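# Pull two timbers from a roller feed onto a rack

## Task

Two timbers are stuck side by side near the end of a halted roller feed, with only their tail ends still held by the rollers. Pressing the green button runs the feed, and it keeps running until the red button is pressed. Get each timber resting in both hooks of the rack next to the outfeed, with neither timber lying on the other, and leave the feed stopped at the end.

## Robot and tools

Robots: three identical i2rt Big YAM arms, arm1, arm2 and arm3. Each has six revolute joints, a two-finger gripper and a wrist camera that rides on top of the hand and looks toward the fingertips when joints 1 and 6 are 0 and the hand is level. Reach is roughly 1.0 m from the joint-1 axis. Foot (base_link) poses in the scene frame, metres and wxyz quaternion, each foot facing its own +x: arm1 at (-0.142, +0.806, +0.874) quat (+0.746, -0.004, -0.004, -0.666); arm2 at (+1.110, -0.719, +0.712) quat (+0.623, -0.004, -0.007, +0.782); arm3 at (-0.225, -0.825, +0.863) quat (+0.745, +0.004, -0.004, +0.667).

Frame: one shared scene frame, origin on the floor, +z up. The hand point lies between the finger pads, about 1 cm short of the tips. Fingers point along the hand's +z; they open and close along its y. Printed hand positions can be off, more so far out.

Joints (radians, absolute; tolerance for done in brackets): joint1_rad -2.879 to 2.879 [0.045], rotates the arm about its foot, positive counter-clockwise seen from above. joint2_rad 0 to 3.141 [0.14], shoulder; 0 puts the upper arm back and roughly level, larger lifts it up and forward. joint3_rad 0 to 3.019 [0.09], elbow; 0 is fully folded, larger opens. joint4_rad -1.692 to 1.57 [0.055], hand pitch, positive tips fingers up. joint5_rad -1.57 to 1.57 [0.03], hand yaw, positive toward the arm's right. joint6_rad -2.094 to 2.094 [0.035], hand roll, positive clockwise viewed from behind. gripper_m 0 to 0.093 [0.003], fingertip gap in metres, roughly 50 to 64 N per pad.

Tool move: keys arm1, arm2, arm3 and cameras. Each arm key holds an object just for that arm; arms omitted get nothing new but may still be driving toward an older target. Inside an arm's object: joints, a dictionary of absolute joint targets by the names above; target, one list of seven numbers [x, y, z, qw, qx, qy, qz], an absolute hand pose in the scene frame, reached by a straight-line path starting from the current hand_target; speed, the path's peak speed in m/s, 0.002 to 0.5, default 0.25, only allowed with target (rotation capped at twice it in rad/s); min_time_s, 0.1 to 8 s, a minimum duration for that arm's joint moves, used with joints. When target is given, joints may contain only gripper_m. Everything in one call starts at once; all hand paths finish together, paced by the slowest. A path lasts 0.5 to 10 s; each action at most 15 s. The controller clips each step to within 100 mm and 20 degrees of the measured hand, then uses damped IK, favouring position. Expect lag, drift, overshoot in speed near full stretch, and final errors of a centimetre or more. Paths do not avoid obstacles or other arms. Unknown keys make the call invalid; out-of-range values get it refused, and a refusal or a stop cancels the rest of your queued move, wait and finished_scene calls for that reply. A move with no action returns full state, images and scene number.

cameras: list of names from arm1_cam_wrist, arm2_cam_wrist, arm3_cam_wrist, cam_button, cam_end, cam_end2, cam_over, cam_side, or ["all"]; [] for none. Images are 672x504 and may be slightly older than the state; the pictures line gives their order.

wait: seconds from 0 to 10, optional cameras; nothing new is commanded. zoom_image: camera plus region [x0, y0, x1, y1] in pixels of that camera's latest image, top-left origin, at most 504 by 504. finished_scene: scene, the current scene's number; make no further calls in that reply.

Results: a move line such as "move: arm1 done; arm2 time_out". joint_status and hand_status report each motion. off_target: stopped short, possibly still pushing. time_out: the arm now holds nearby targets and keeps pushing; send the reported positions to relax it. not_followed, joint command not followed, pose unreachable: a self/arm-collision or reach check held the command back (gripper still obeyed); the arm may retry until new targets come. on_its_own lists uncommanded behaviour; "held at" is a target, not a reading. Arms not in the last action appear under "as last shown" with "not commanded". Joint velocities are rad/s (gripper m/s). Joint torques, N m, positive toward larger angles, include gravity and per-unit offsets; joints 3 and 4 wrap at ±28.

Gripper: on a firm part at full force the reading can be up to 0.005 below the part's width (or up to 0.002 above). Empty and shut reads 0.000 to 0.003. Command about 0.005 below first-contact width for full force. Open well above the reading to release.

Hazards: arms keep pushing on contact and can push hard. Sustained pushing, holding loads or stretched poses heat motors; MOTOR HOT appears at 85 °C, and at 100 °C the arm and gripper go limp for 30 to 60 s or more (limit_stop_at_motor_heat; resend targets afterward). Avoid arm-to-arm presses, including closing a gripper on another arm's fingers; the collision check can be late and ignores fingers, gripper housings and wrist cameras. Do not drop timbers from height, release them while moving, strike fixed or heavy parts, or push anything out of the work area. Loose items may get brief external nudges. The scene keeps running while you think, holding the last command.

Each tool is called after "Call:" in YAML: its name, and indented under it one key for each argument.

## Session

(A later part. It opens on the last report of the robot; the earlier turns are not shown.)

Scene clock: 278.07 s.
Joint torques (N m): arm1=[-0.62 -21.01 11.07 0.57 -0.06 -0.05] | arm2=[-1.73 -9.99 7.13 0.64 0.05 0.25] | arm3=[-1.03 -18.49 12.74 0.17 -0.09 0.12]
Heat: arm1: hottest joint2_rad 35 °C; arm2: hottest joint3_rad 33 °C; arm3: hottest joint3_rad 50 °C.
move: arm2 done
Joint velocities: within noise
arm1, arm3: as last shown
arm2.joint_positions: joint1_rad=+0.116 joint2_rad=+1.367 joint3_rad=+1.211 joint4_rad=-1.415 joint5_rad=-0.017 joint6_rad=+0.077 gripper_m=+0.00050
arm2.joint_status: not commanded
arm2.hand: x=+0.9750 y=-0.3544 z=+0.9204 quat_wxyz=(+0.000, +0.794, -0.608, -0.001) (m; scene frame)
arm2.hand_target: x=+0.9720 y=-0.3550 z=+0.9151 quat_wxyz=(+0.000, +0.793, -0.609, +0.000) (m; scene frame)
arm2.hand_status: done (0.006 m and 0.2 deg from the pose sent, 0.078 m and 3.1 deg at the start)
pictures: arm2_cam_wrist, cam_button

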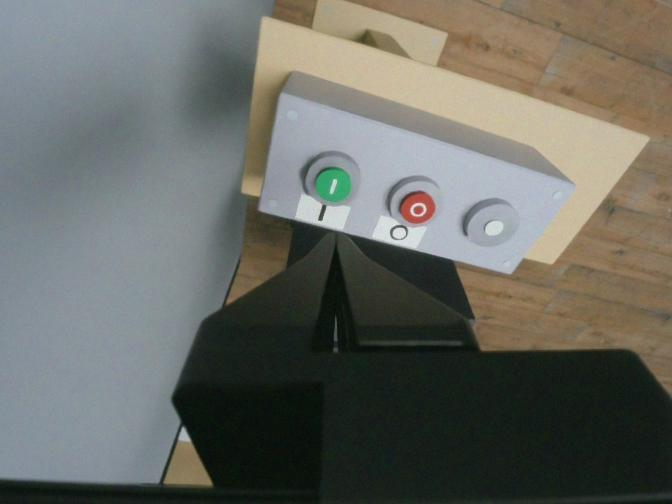

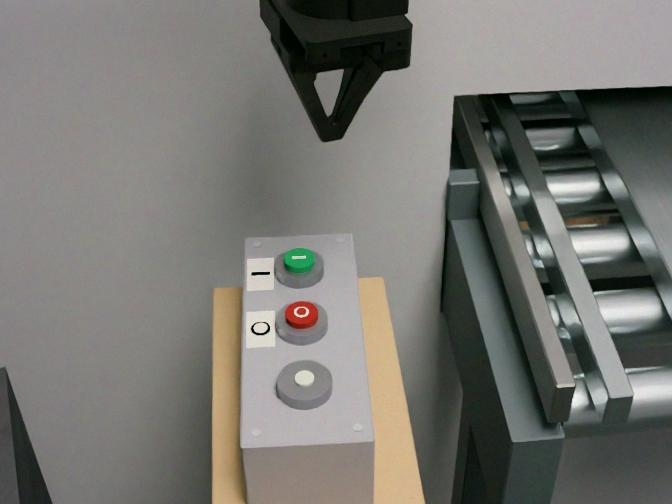

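Call:
move:
  arm2: {"target": [0.976, -0.368, 0.845, 0, 0.793, -0.609, 0], "speed": 0.15}
  arm1: {"target": [-0.05, 0.115, 0.85, 0, 1, 0, 0], "speed": 0.15}
  arm3: {"target": [-0.05, -0.117, 0.86, 0, 1, 0, 0], "speed": 0.15}
  cameras: ["all"]

Scene clock: 295.63 s.
Joint torques (N m): arm1=[1.14 -21.01 10.11 0.65 -0.08 0.09] | arm2=[-1.49 -9.05 6.79 0.65 0.05 0.26] | arm3=[-2.08 -19.31 9.17 0.9 -0.07 -0.04]
Heat: arm1: hottest joint2_rad 35 °C; arm2: hottest joint3_rad 31 °C; arm3: hottest joint3_rad 50 °C.
move: arm1 off_target; arm2 done; arm3 off_target
Joint velocities: within noise
arm1.joint_positions: joint1_rad=+0.015 joint2_rad=+2.347 joint3_rad=+2.018 joint4_rad=-1.246 joint5_rad=+0.003 joint6_rad=+1.695 gripper_m=+0.09308
arm1.joint_status: not commanded
arm1.hand: x=-0.0535 y=+0.1158 z=+0.8640 quat_wxyz=(-0.004, -1.000, -0.002, +0.001) (m; scene frame)
arm1.hand_target: x=-0.0499 y=+0.1153 z=+0.8503 quat_wxyz=(+0.000, -1.000, +0.000, +0.000) (m; scene frame)
arm1.hand_status: off_target (0.014 m and 0.6 deg from the pose sent, 0.097 m and 0.5 deg at the start)
arm2.joint_positions: joint1_rad=+0.118 joint2_rad=+1.374 joint3_rad=+1.034 joint4_rad=-1.225 joint5_rad=-0.017 joint6_rad=+0.082 gripper_m=+0.00050
arm2.joint_status: not commanded
arm2.hand: x=+0.9799 y=-0.3666 z=+0.8520 quat_wxyz=(-0.001, +0.793, -0.609, -0.003) (m; scene frame)
arm2.hand_target: x=+0.9761 y=-0.3682 z=+0.8451 quat_wxyz=(+0.000, +0.793, -0.609, +0.000) (m; scene frame)
arm2.hand_status: done (0.008 m and 0.3 deg from the pose sent, 0.077 m and 0.2 deg at the start)
arm3.joint_positions: joint1_rad=-0.126 joint2_rad=+2.435 joint3_rad=+2.240 joint4_rad=-1.380 joint5_rad=-0.001 joint6_rad=-1.802 gripper_m=+0.09306
arm3.joint_status: not commanded
arm3.hand: x=-0.0538 y=-0.1180 z=+0.8741 quat_wxyz=(-0.004, +1.000, -0.003, -0.001) (m; scene frame)
arm3.hand_target: x=-0.0502 y=-0.1173 z=+0.8602 quat_wxyz=(+0.000, +1.000, +0.000, +0.000) (m; scene frame)
arm3.hand_status: off_target (0.015 m and 0.6 deg from the pose sent, 0.146 m and 1.0 deg at the start)
pictures: arm1_cam_wrist, arm2_cam_wrist, arm3_cam_wrist, cam_button, cam_end, cam_end2, cam_over, cam_side

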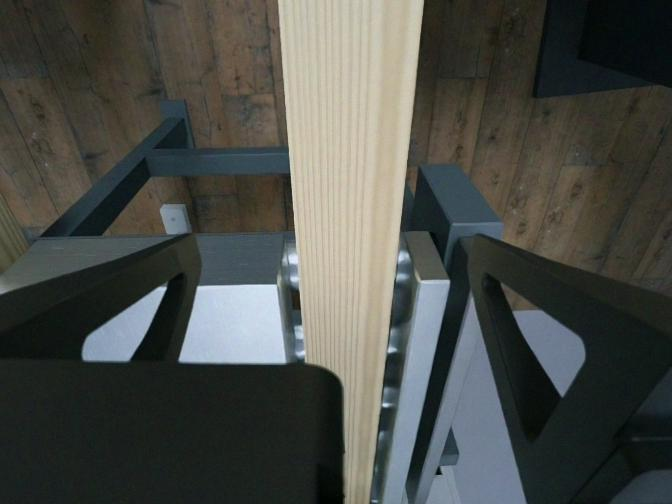

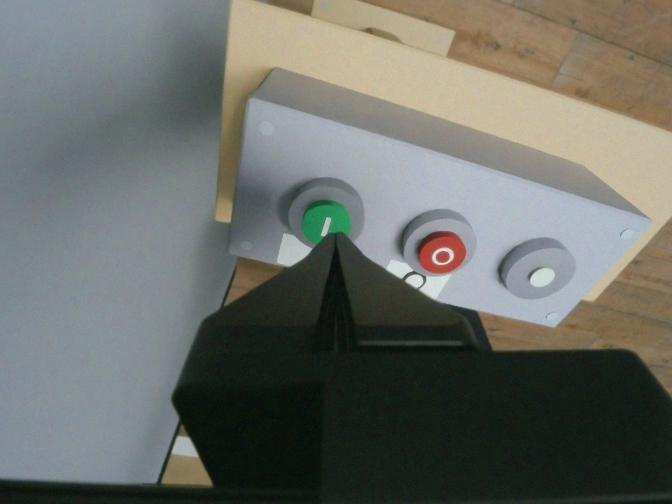

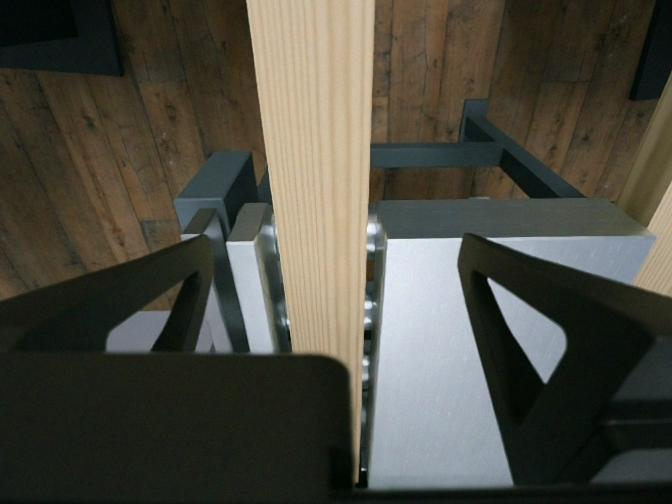

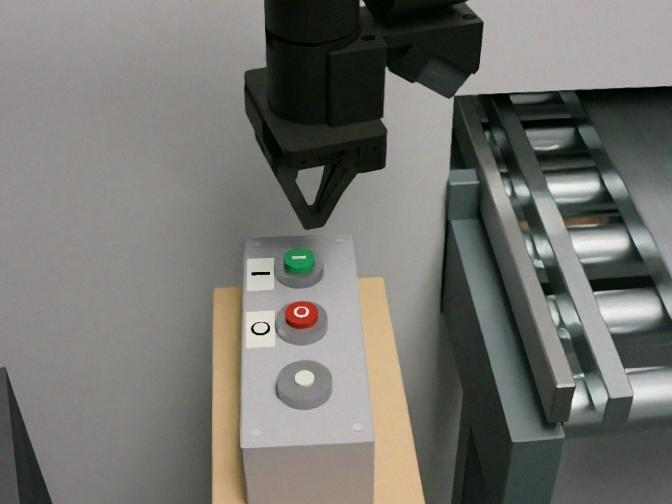

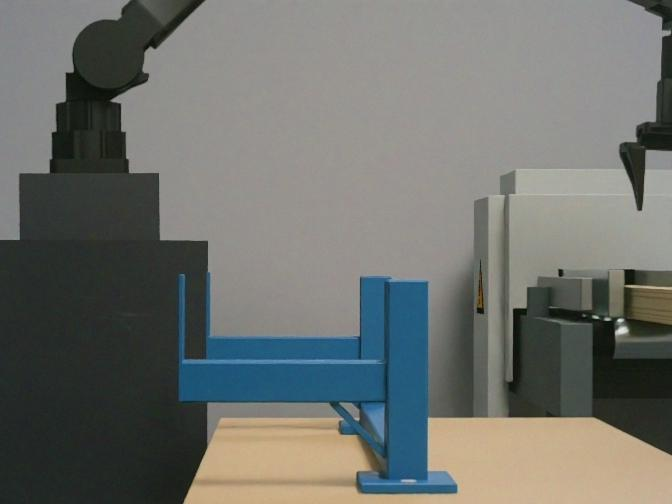

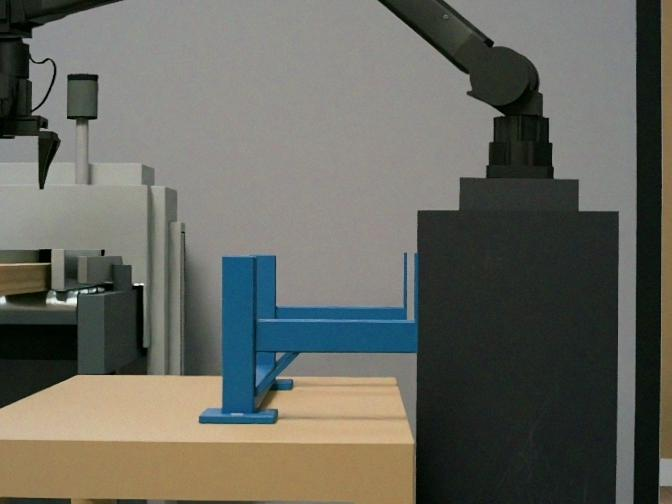

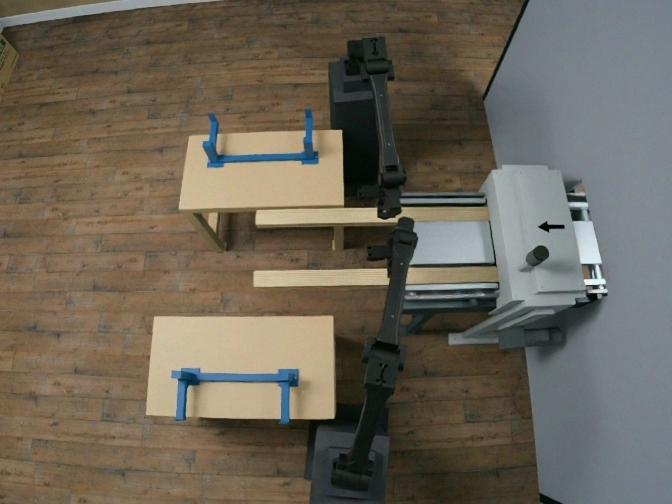

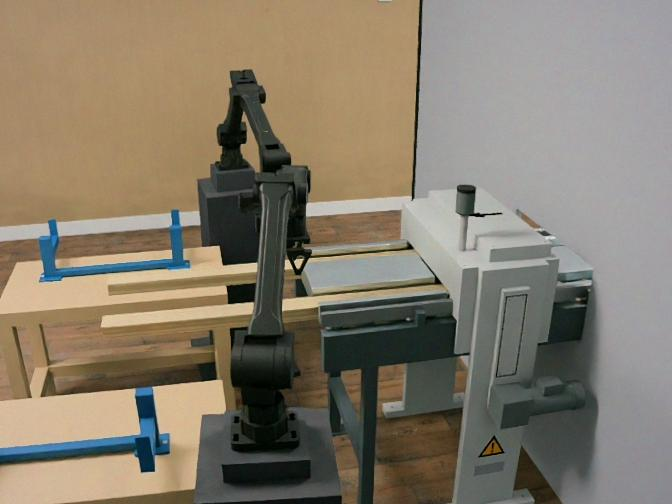

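Call:
move:
  arm1: {"target": [-0.062, 0.124, 0.78, 0, 1, 0, 0], "speed": 0.12}
  arm3: {"target": [-0.062, -0.126, 0.78, 0, 1, 0, 0], "speed": 0.12}
  cameras: ["arm1_cam_wrist","arm3_cam_wrist","cam_end","cam_end2"]

Scene clock: 312.27 s.
Joint torques (N m): arm1=[-0.5 -20.6 9.59 0.58 -0.07 -0.07] | arm2=[-1.49 -9.11 6.79 0.64 0.05 0.26] | arm3=[-0.97 -18.78 8.27 0.9 -0.07 0.08]
Heat: arm1: hottest joint2_rad 35 °C; arm2: hottest joint3_rad 31 °C; arm3: hottest joint3_rad 45 °C.
move: arm1 off_target; arm3 off_target
Joint velocities: within noise
arm1.joint_positions: joint1_rad=+0.014 joint2_rad=+2.408 joint3_rad=+1.927 joint4_rad=-1.099 joint5_rad=+0.003 joint6_rad=+1.695 gripper_m=+0.09308
arm1.joint_status: not commanded
arm1.hand: x=-0.0561 y=+0.1256 z=+0.7911 quat_wxyz=(-0.002, -1.000, -0.001, +0.001) (m; scene frame)
arm1.hand_target: x=-0.0621 y=+0.1243 z=+0.7801 quat_wxyz=(+0.000, -1.000, +0.000, +0.000) (m; scene frame)
arm1.hand_status: off_target (0.013 m and 0.3 deg from the pose sent, 0.085 m and 0.5 deg at the start)
arm2: as last shown
arm2.hand: x=+0.9798 y=-0.3665 z=+0.8520 quat_wxyz=(-0.001, +0.793, -0.609, -0.003) (m; scene frame)
arm2.hand_target: x=+0.9761 y=-0.3681 z=+0.8451 quat_wxyz=(+0.000, +0.793, -0.609, +0.000) (m; scene frame)
arm3.joint_positions: joint1_rad=-0.126 joint2_rad=+2.479 joint3_rad=+2.111 joint4_rad=-1.202 joint5_rad=-0.001 joint6_rad=-1.802 gripper_m=+0.09306
arm3.joint_status: not commanded
arm3.hand: x=-0.0558 y=-0.1253 z=+0.7963 quat_wxyz=(-0.007, +1.000, -0.003, +0.000) (m; scene frame)
arm3.hand_target: x=-0.0621 y=-0.1263 z=+0.7802 quat_wxyz=(+0.000, +1.000, +0.000, +0.000) (m; scene frame)
arm3.hand_status: off_target (0.017 m and 0.9 deg from the pose sent, 0.095 m and 0.6 deg at the start)
pictures: arm1_cam_wrist, arm3_cam_wrist, cam_end, cam_end2

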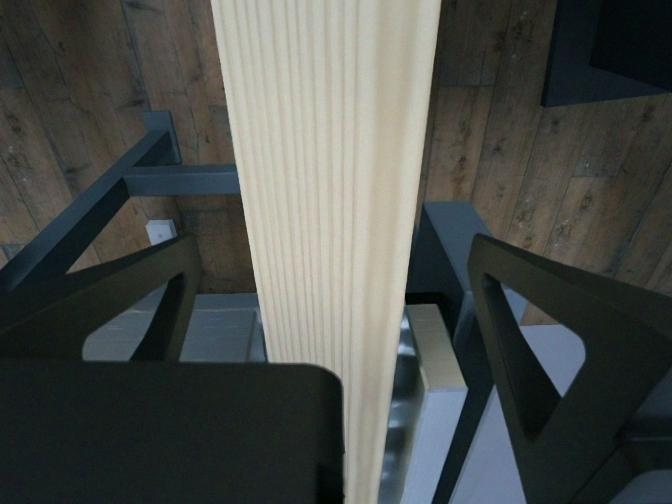

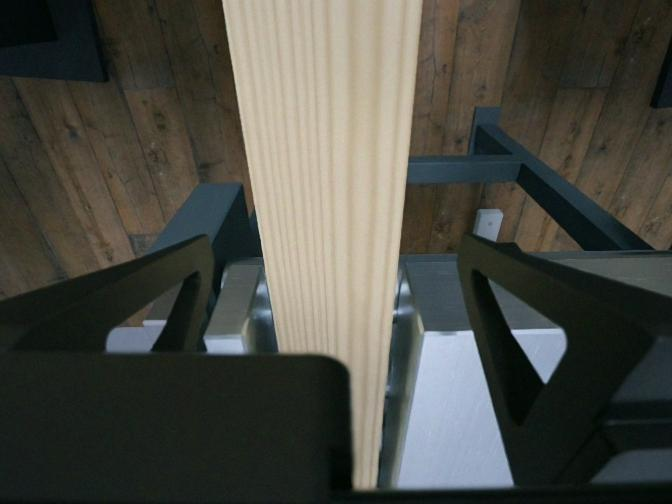

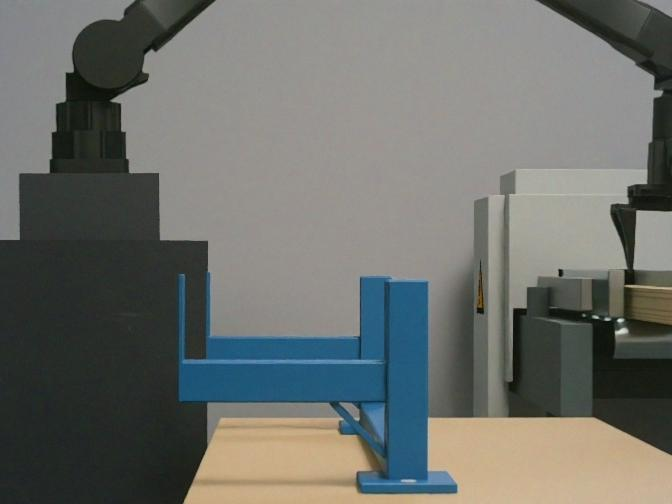

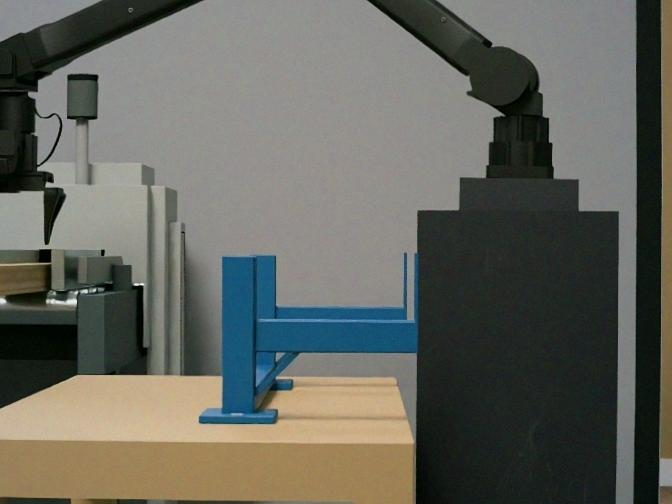

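Call:
move:
  arm1: {"target": [-0.07, 0.1235, 0.743, 0, 1, 0, 0], "speed": 0.1}
  arm3: {"target": [-0.07, -0.1285, 0.739, 0, 1, 0, 0], "speed": 0.1}
  cameras: ["arm1_cam_wrist","arm3_cam_wrist","cam_end","cam_end2"]

Scene clock: 331.37 s.
Joint torques (N m): arm1=[-0.32 -21.19 9.31 0.61 -0.07 -0.07] | arm2=[-1.49 -9.11 6.78 0.64 0.05 0.25] | arm3=[-1.08 -19.14 8.06 0.92 -0.08 0.14]
Heat: arm1: hottest joint2_rad 35 °C; arm2: hottest joint3_rad 30 °C; arm3: hottest joint3_rad 41 °C.
move: arm1 off_target; arm3 off_target
Joint velocities: within noise
arm1.joint_positions: joint1_rad=+0.000 joint2_rad=+2.461 joint3_rad=+1.923 joint4_rad=-1.041 joint5_rad=+0.003 joint6_rad=+1.684 gripper_m=+0.09308
arm1.joint_status: not commanded
arm1.hand: x=-0.0652 y=+0.1245 z=+0.7541 quat_wxyz=(-0.002, -1.000, +0.000, +0.001) (m; scene frame)
arm1.hand_target: x=-0.0701 y=+0.1237 z=+0.7432 quat_wxyz=(+0.000, -1.000, +0.000, +0.000) (m; scene frame)
arm1.hand_status: off_target (0.012 m and 0.2 deg from the pose sent, 0.050 m and 0.3 deg at the start)
arm2: as last shown
arm3.joint_positions: joint1_rad=-0.116 joint2_rad=+2.522 joint3_rad=+2.079 joint4_rad=-1.128 joint5_rad=-0.001 joint6_rad=-1.798 gripper_m=+0.09306
arm3.joint_status: not commanded
arm3.hand: x=-0.0637 y=-0.1274 z=+0.7547 quat_wxyz=(-0.006, +1.000, +0.000, +0.000) (m; scene frame)
arm3.hand_target: x=-0.0701 y=-0.1289 z=+0.7391 quat_wxyz=(+0.000, +1.000, +0.000, +0.000) (m; scene frame)
arm3.hand_status: off_target (0.017 m and 0.7 deg from the pose sent, 0.059 m and 0.9 deg at the start)
pictures: arm1_cam_wrist, arm3_cam_wrist, cam_end, cam_end2

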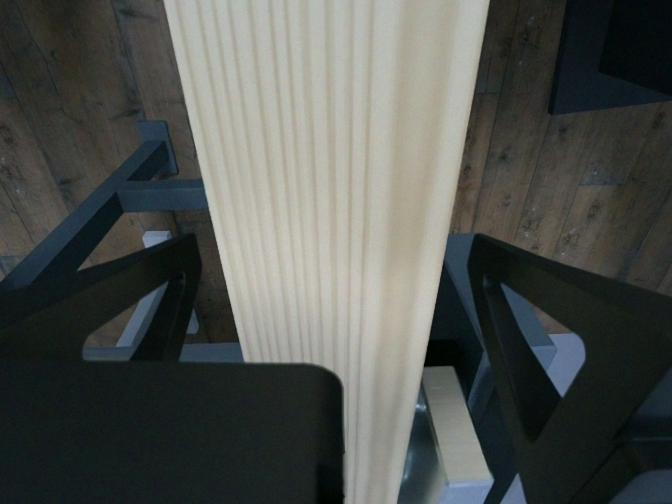

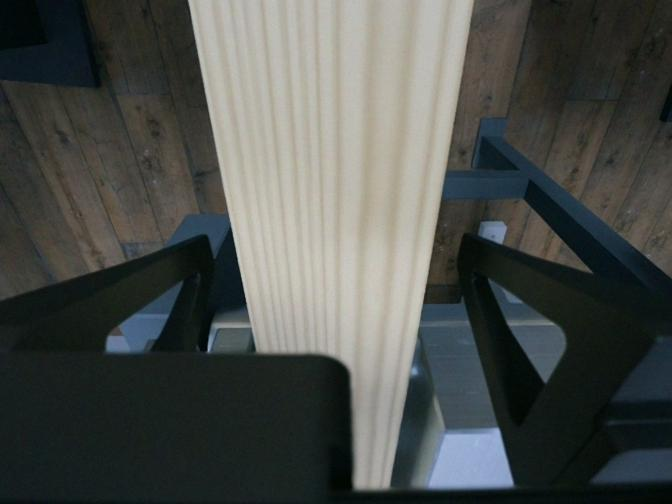

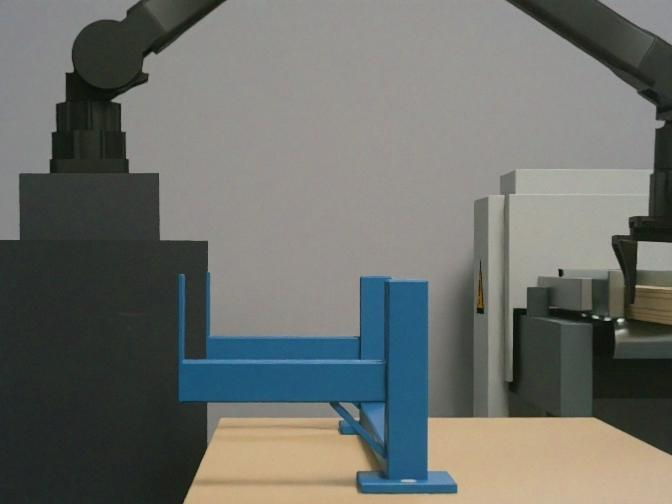

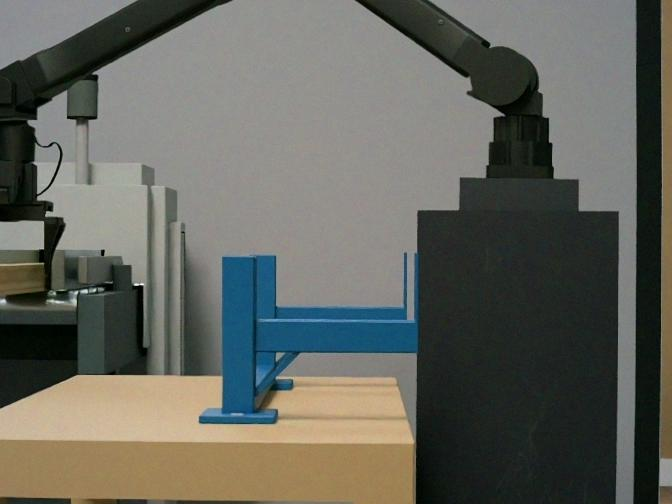

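Call:
move:
  arm1: {"joints": {"gripper_m": 0.035}}
  arm3: {"joints": {"gripper_m": 0.035}}
  cameras: ["cam_end","cam_over"]

Scene clock: 336.50 s.
Joint torques (N m): arm1=[-0.26 -21.13 9.29 0.54 -0.07 -0.08] | arm2=[-1.49 -9.11 6.79 0.64 0.05 0.26] | arm3=[-1.03 -19.25 8.09 0.92 -0.09 0.13]
Heat: arm1: hottest joint2_rad 34 °C; arm2: hottest joint3_rad 30 °C; arm3: hottest joint3_rad 40 °C.
move: arm1 off_target; arm3 off_target
Joint velocities: within noise
arm1.joint_positions: joint1_rad=+0.000 joint2_rad=+2.461 joint3_rad=+1.923 joint4_rad=-1.040 joint5_rad=+0.003 joint6_rad=+1.683 gripper_m=+0.06184
arm1.joint_status: gripper_m off_target (ended at +0.06186, target +0.03500)
arm1.hand: x=-0.0651 y=+0.1241 z=+0.7541 quat_wxyz=(-0.003, -1.000, -0.001, +0.001) (m; scene frame)
arm1.hand_target: x=-0.0701 y=+0.1237 z=+0.7432 quat_wxyz=(+0.000, -1.000, +0.000, +0.000) (m; scene frame)
arm1.hand_status: not commanded
arm2: as last shown
arm3.joint_positions: joint1_rad=-0.116 joint2_rad=+2.522 joint3_rad=+2.079 joint4_rad=-1.128 joint5_rad=+0.000 joint6_rad=-1.798 gripper_m=+0.06349
arm3.joint_status: gripper_m off_target (ended at +0.06351, target +0.03500)
arm3.hand: x=-0.0636 y=-0.1275 z=+0.7547 quat_wxyz=(-0.006, +1.000, +0.000, +0.000) (m; scene frame)
arm3.hand_target: x=-0.0700 y=-0.1290 z=+0.7391 quat_wxyz=(+0.000, +1.000, +0.000, +0.000) (m; scene frame)
arm3.hand_status: not commanded
pictures: cam_end, cam_over

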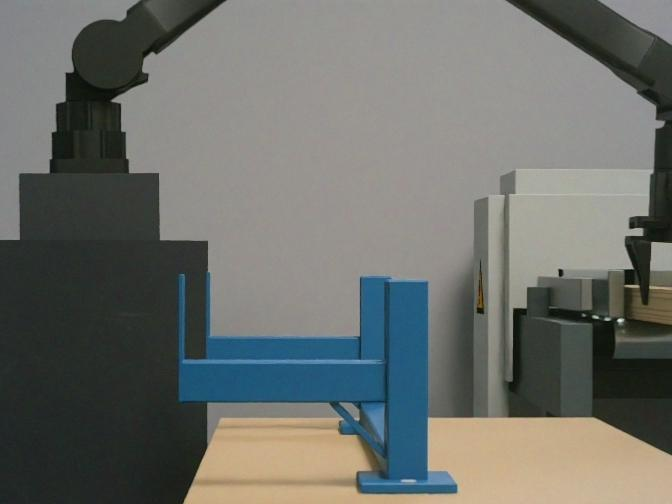

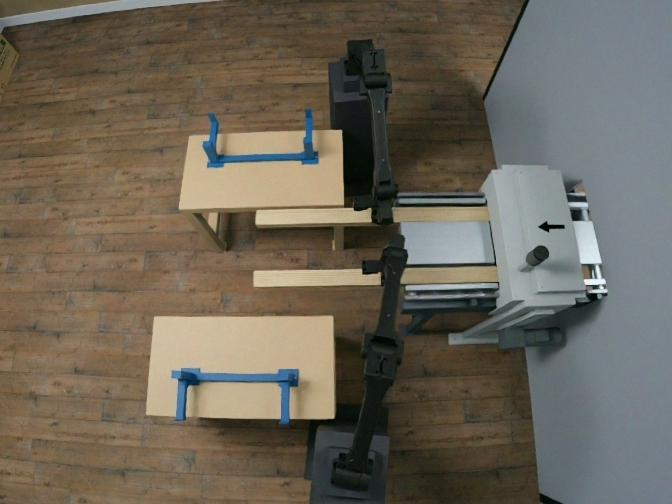

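Call:
move:
  arm2: {"target": [0.976, -0.368, 0.807, 0, 0.793, -0.609, 0], "speed": 0.1}
  cameras: ["cam_button","cam_over","cam_side"]

Scene clock: 355.87 s.
Joint torques (N m): arm1=[5.01 -22.48 9.39 0.38 -0.81 0.46] | arm2=[-1.49 -8.64 6.01 1.01 0.06 0.25] | arm3=[-6.24 -20.13 8.29 0.9 0.62 -0.43]
Heat: arm1: hottest joint2_rad 31 °C; arm2: hottest joint3_rad 29 °C; arm3: hottest joint3_rad 38 °C.
move: arm2 off_target
Joint velocities: within noise
arm1.joint_positions: joint1_rad=-0.059 joint2_rad=+2.477 joint3_rad=+1.920 joint4_rad=-1.038 joint5_rad=+0.023 joint6_rad=+1.625 gripper_m=+0.06184
arm1.joint_status: not commanded
arm1.hand: x=-0.1093 y=+0.1252 z=+0.7429 quat_wxyz=(+0.005, -1.000, +0.000, +0.012) (m; scene frame)
arm1.hand_target: x=-0.0700 y=+0.1238 z=+0.7431 quat_wxyz=(+0.000, -1.000, +0.000, +0.000) (m; scene frame)
arm1.hand_status: not commanded
arm2.joint_positions: joint1_rad=+0.119 joint2_rad=+1.408 joint3_rad=+0.975 joint4_rad=-1.128 joint5_rad=-0.017 joint6_rad=+0.084 gripper_m=+0.00050
arm2.joint_status: not commanded
arm2.hand: x=+0.9796 y=-0.3657 z=+0.8193 quat_wxyz=(-0.002, +0.793, -0.609, -0.005) (m; scene frame)
arm2.hand_target: x=+0.9763 y=-0.3684 z=+0.8073 quat_wxyz=(+0.000, +0.793, -0.609, +0.000) (m; scene frame)
arm2.hand_status: off_target (0.013 m and 0.6 deg from the pose sent, 0.045 m and 0.4 deg at the start)
arm3.joint_positions: joint1_rad=-0.054 joint2_rad=+2.535 joint3_rad=+2.075 joint4_rad=-1.127 joint5_rad=-0.021 joint6_rad=-1.743 gripper_m=+0.06349
arm3.joint_status: not commanded
arm3.hand: x=-0.1112 y=-0.1228 z=+0.7446 quat_wxyz=(+0.000, +1.000, +0.004, -0.011) (m; scene frame)
arm3.hand_target: x=-0.0701 y=-0.1288 z=+0.7394 quat_wxyz=(+0.000, +1.000, +0.000, +0.000) (m; scene frame)
arm3.hand_status: not commanded
pictures: cam_button, cam_over, cam_side

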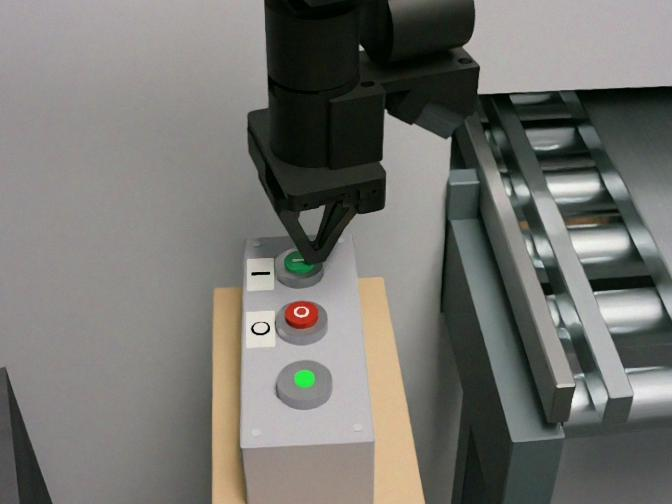

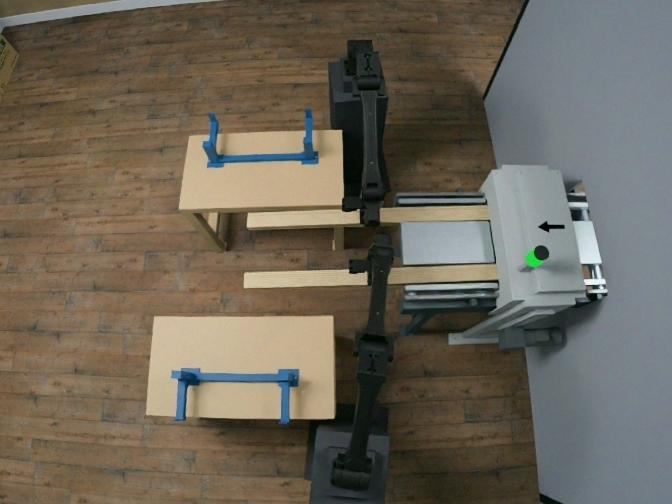

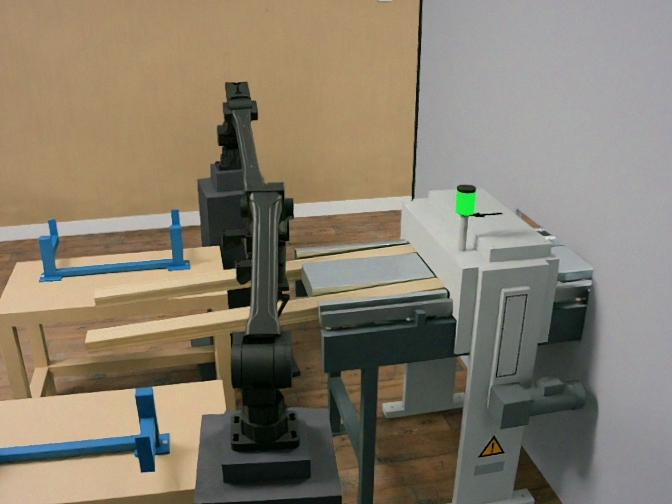

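Call:
move:
  arm1: {"target": [-0.24, 0.124, 0.75, 0, 1, 0, 0], "speed": 0.08}
  arm3: {"target": [-0.24, -0.126, 0.75, 0, 1, 0, 0], "speed": 0.08}
  arm2: {"target": [0.976, -0.368, 0.86, 0, 0.793, -0.609, 0], "speed": 0.1}
  cameras: ["cam_over","cam_side"]

Scene clock: 369.83 s.
Joint torques (N m): arm1=[-0.15 -26.11 12.08 -1.17 0.15 -0.4] | arm2=[-1.61 -10.58 11.4 -0.34 0.03 0.23] | arm3=[-1.79 -26.58 8.83 -0.34 -0.26 0.53]
Heat: arm1: hottest joint2_rad 33 °C; arm2: hottest joint3_rad 29 °C; arm3: hottest joint3_rad 38 °C.
move: arm1 off_target; arm2 off_target; arm3 off_target
Joint velocities: within noise
arm1.joint_positions: joint1_rad=-0.248 joint2_rad=+2.519 joint3_rad=+1.890 joint4_rad=-1.015 joint5_rad=+0.001 joint6_rad=+1.476 gripper_m=+0.06184
arm1.joint_status: not commanded
arm1.hand: x=-0.2312 y=+0.1507 z=+0.7054 quat_wxyz=(+0.030, -0.999, +0.020, -0.004) (m; scene frame)
arm1.hand_target: x=-0.2399 y=+0.1256 z=+0.7498 quat_wxyz=(-0.001, -1.000, +0.001, +0.001) (m; scene frame)
arm1.hand_status: off_target (0.053 m and 4.2 deg from the pose sent, 0.131 m and 1.4 deg at the start)
arm2.joint_positions: joint1_rad=+0.119 joint2_rad=+1.380 joint3_rad=+0.992 joint4_rad=-1.242 joint5_rad=-0.017 joint6_rad=+0.084 gripper_m=+0.00050
arm2.joint_status: not commanded
arm2.hand: x=+0.9864 y=-0.3855 z=+0.8356 quat_wxyz=(+0.016, +0.792, -0.609, +0.024) (m; scene frame)
arm2.hand_target: x=+0.9764 y=-0.3692 z=+0.8599 quat_wxyz=(+0.000, +0.793, -0.609, +0.000) (m; scene frame)
arm2.hand_status: off_target (0.032 m and 3.3 deg from the pose sent, 0.041 m and 0.6 deg at the start)
arm3.joint_positions: joint1_rad=+0.132 joint2_rad=+2.571 joint3_rad=+1.963 joint4_rad=-1.063 joint5_rad=-0.001 joint6_rad=-1.598 gripper_m=+0.06349
arm3.joint_status: not commanded
arm3.hand: x=-0.2384 y=-0.1569 z=+0.6840 quat_wxyz=(+0.044, +0.999, +0.024, +0.000) (m; scene frame)
arm3.hand_target: x=-0.2400 y=-0.1280 z=+0.7485 quat_wxyz=(+0.000, +1.000, +0.001, -0.001) (m; scene frame)
arm3.hand_status: off_target (0.073 m and 5.8 deg from the pose sent, 0.129 m and 1.4 deg at the start)
pictures: cam_over, cam_side

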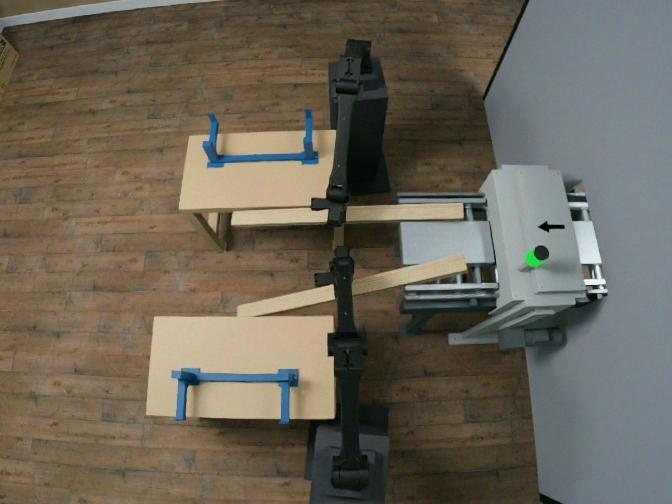

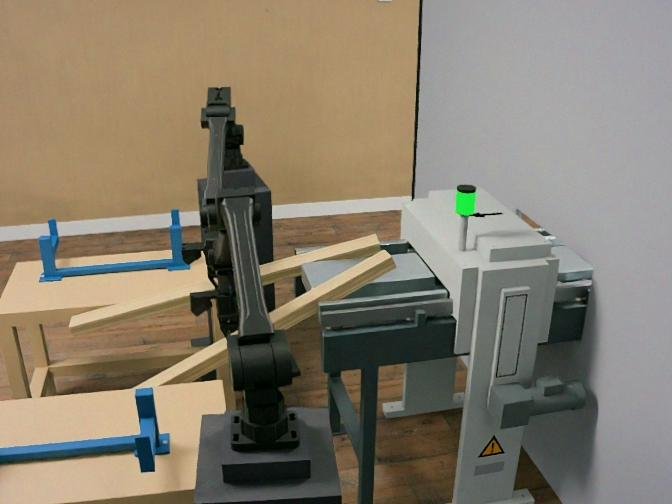

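Call:
move:
  arm1: {"target": [-0.24, 0.124, 0.84, 0, 1, 0, 0], "speed": 0.08}
  arm3: {"target": [-0.24, -0.126, 0.85, 0, 1, 0, 0], "speed": 0.08}
  arm2: {"target": [1.031, -0.369, 0.865, 0, 0.793, -0.609, 0], "speed": 0.1}
  cameras: ["arm1_cam_wrist","arm3_cam_wrist","cam_over","cam_side","cam_button"]

Call:
move:
  arm2: {"target": [1.029, -0.369, 0.803, 0, 0.793, -0.609, 0], "speed": 0.1}
  cameras: ["arm2_cam_wrist","cam_over","cam_side","cam_button"]

Scene clock: 397.47 s.
Joint torques (N m): arm1=[0.44 -29.98 13.29 -3.03 -0.24 -0.47] | arm2=[-3.14 -10.11 9.39 -0.29 0.01 0.01] | arm3=[-1.79 -27.75 11.55 -0.54 -0.2 0.1]
Heat: arm1: hottest joint2_rad 38 °C; arm2: hottest joint3_rad 30 °C; arm3: hottest joint3_rad 39 °C.
move: arm1 off_target; arm2 off_target; arm3 off_target
Joint velocities: within noise
arm1.joint_positions: joint1_rad=-0.252 joint2_rad=+2.451 joint3_rad=+1.895 joint4_rad=-1.111 joint5_rad=+0.013 joint6_rad=+1.484 gripper_m=+0.06184
arm1.joint_status: not commanded
arm1.hand: x=-0.2355 y=+0.1539 z=+0.7524 quat_wxyz=(+0.043, -0.999, +0.026, +0.000) (m; scene frame)
arm1.hand_target: x=-0.2395 y=+0.1272 z=+0.8365 quat_wxyz=(-0.001, -1.000, +0.000, +0.002) (m; scene frame)
arm1.hand_status: off_target (0.093 m and 5.7 deg from the pose sent, 0.137 m and 4.2 deg at the start; pose on its path clipped on 22 of 67 steps)
arm2.joint_positions: joint1_rad=-0.003 joint2_rad=+1.337 joint3_rad=+0.992 joint4_rad=-1.258 joint5_rad=-0.015 joint6_rad=-0.038 gripper_m=+0.00050
arm2.joint_status: not commanded
arm2.hand: x=+1.0291 y=-0.3770 z=+0.8506 quat_wxyz=(+0.009, +0.792, -0.610, +0.011) (m; scene frame)
arm2.hand_target: x=+1.0311 y=-0.3693 z=+0.8649 quat_wxyz=(+0.000, +0.793, -0.609, +0.000) (m; scene frame)
arm2.hand_status: off_target (0.017 m and 1.7 deg from the pose sent, 0.056 m and 3.3 deg at the start)
arm3.joint_positions: joint1_rad=+0.132 joint2_rad=+2.453 joint3_rad=+1.934 joint4_rad=-1.203 joint5_rad=+0.000 joint6_rad=-1.556 gripper_m=+0.06349
arm3.joint_status: not commanded
arm3.hand: x=-0.2385 y=-0.1722 z=+0.7545 quat_wxyz=(+0.070, +0.998, +0.003, +0.002) (m; scene frame)
arm3.hand_target: x=-0.2396 y=-0.1344 z=+0.8431 quat_wxyz=(+0.000, +1.000, +0.000, +0.000) (m; scene frame)
arm3.hand_status: off_target (0.106 m and 8.0 deg from the pose sent, 0.169 m and 5.8 deg at the start; pose on its path clipped on 55 of 67 steps)
pictures: arm1_cam_wrist, arm3_cam_wrist, cam_button, cam_over, cam_side

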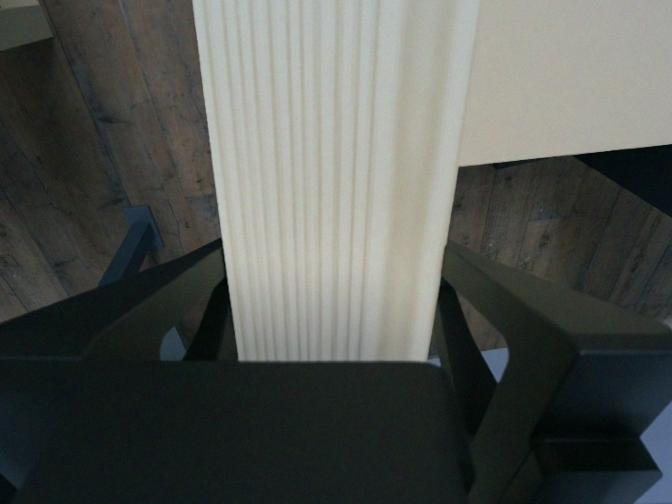

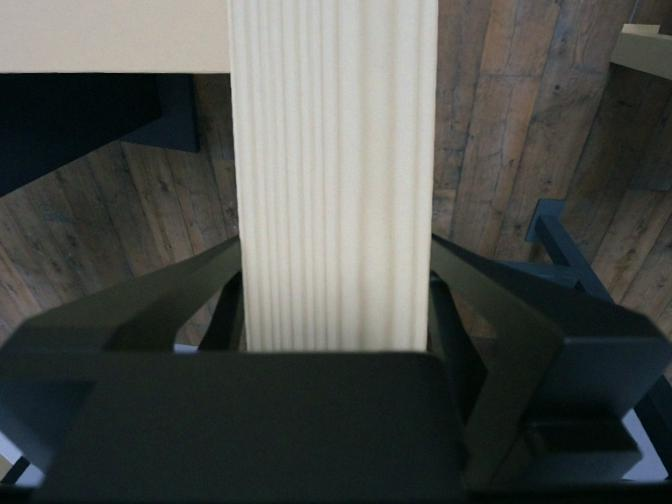

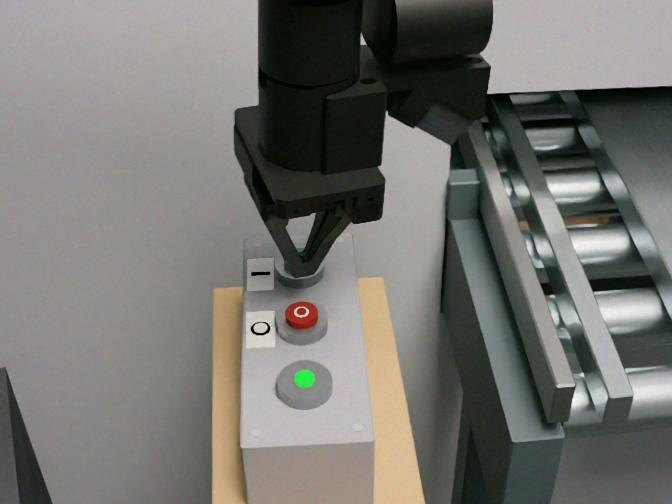

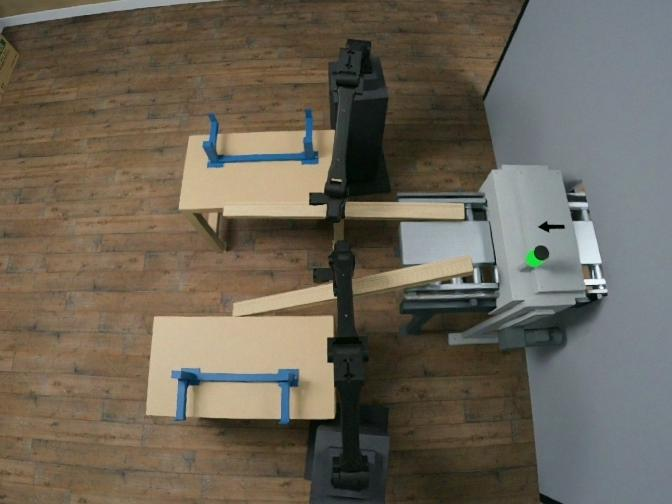

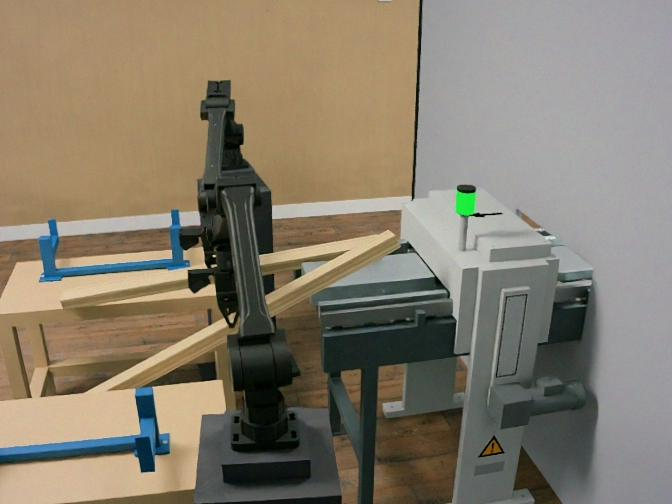

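Scene clock: 398.73 s.
Joint torques (N m): arm1=[0.26 -29.92 13.23 -2.93 -0.24 -0.48] | arm2=[-2.55 -7.59 5.83 1.18 0 0.09] | arm3=[-1.85 -27.81 11.55 -0.55 -0.19 0.1]
Heat: arm1: hottest joint2_rad 38 °C; arm2: hottest joint3_rad 30 °C; arm3: hottest joint3_rad 39 °C.
move: arm2 off_target
Joint velocities: within noise
arm1, arm3: as last shown
arm2.joint_positions: joint1_rad=-0.003 joint2_rad=+1.369 joint3_rad=+0.929 joint4_rad=-1.121 joint5_rad=-0.015 joint6_rad=-0.038 gripper_m=+0.00050
arm2.joint_status: not commanded
arm2.hand: x=+1.0277 y=-0.3684 z=+0.8173 quat_wxyz=(-0.004, +0.793, -0.610, -0.005) (m; scene frame)
arm2.hand_target: x=+1.0291 y=-0.3695 z=+0.8035 quat_wxyz=(+0.000, +0.793, -0.609, +0.000) (m; scene frame)
arm2.hand_status: off_target (0.014 m and 0.7 deg from the pose sent, 0.048 m and 1.7 deg at the start)
pictures: arm2_cam_wrist, cam_button, cam_over, cam_side

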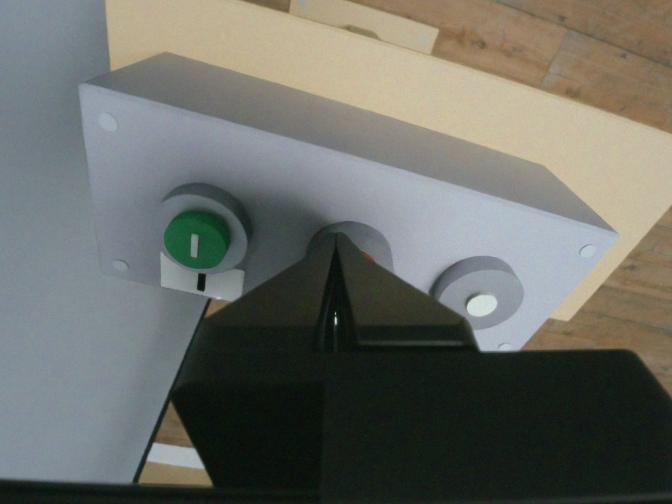

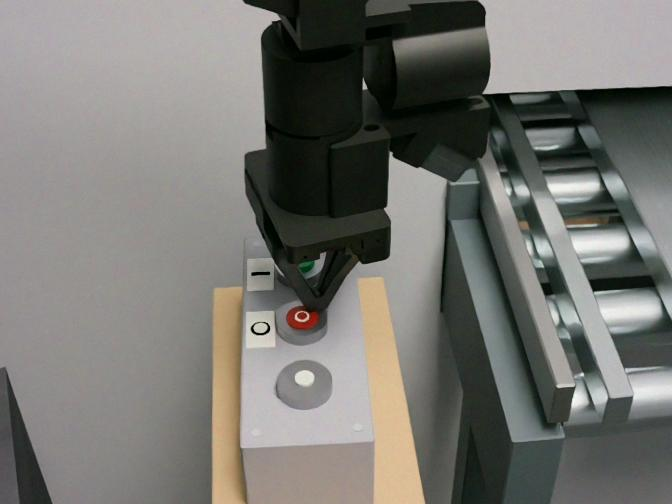

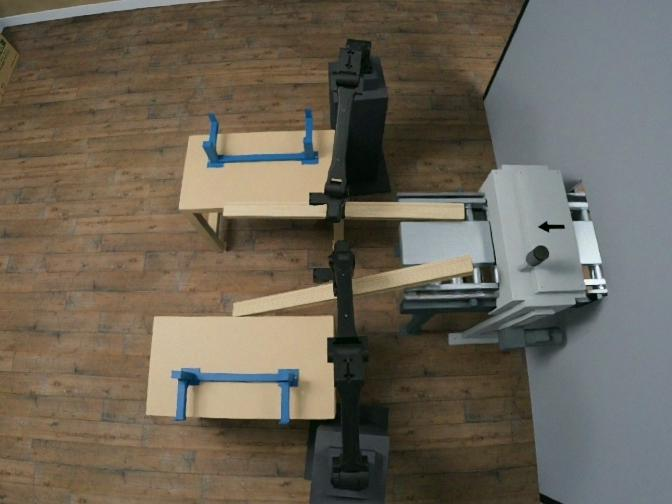

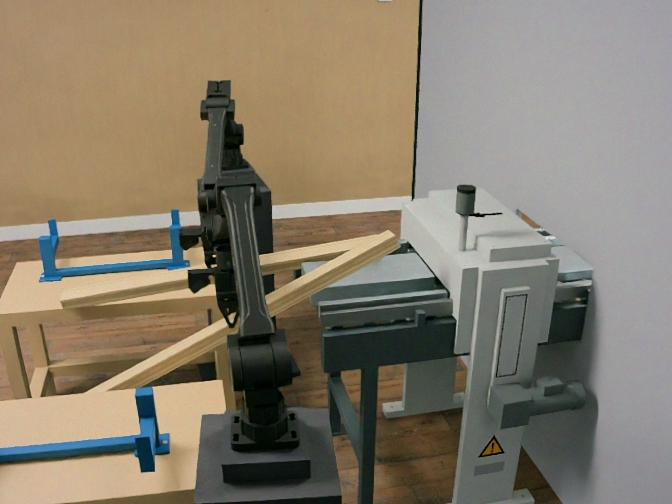

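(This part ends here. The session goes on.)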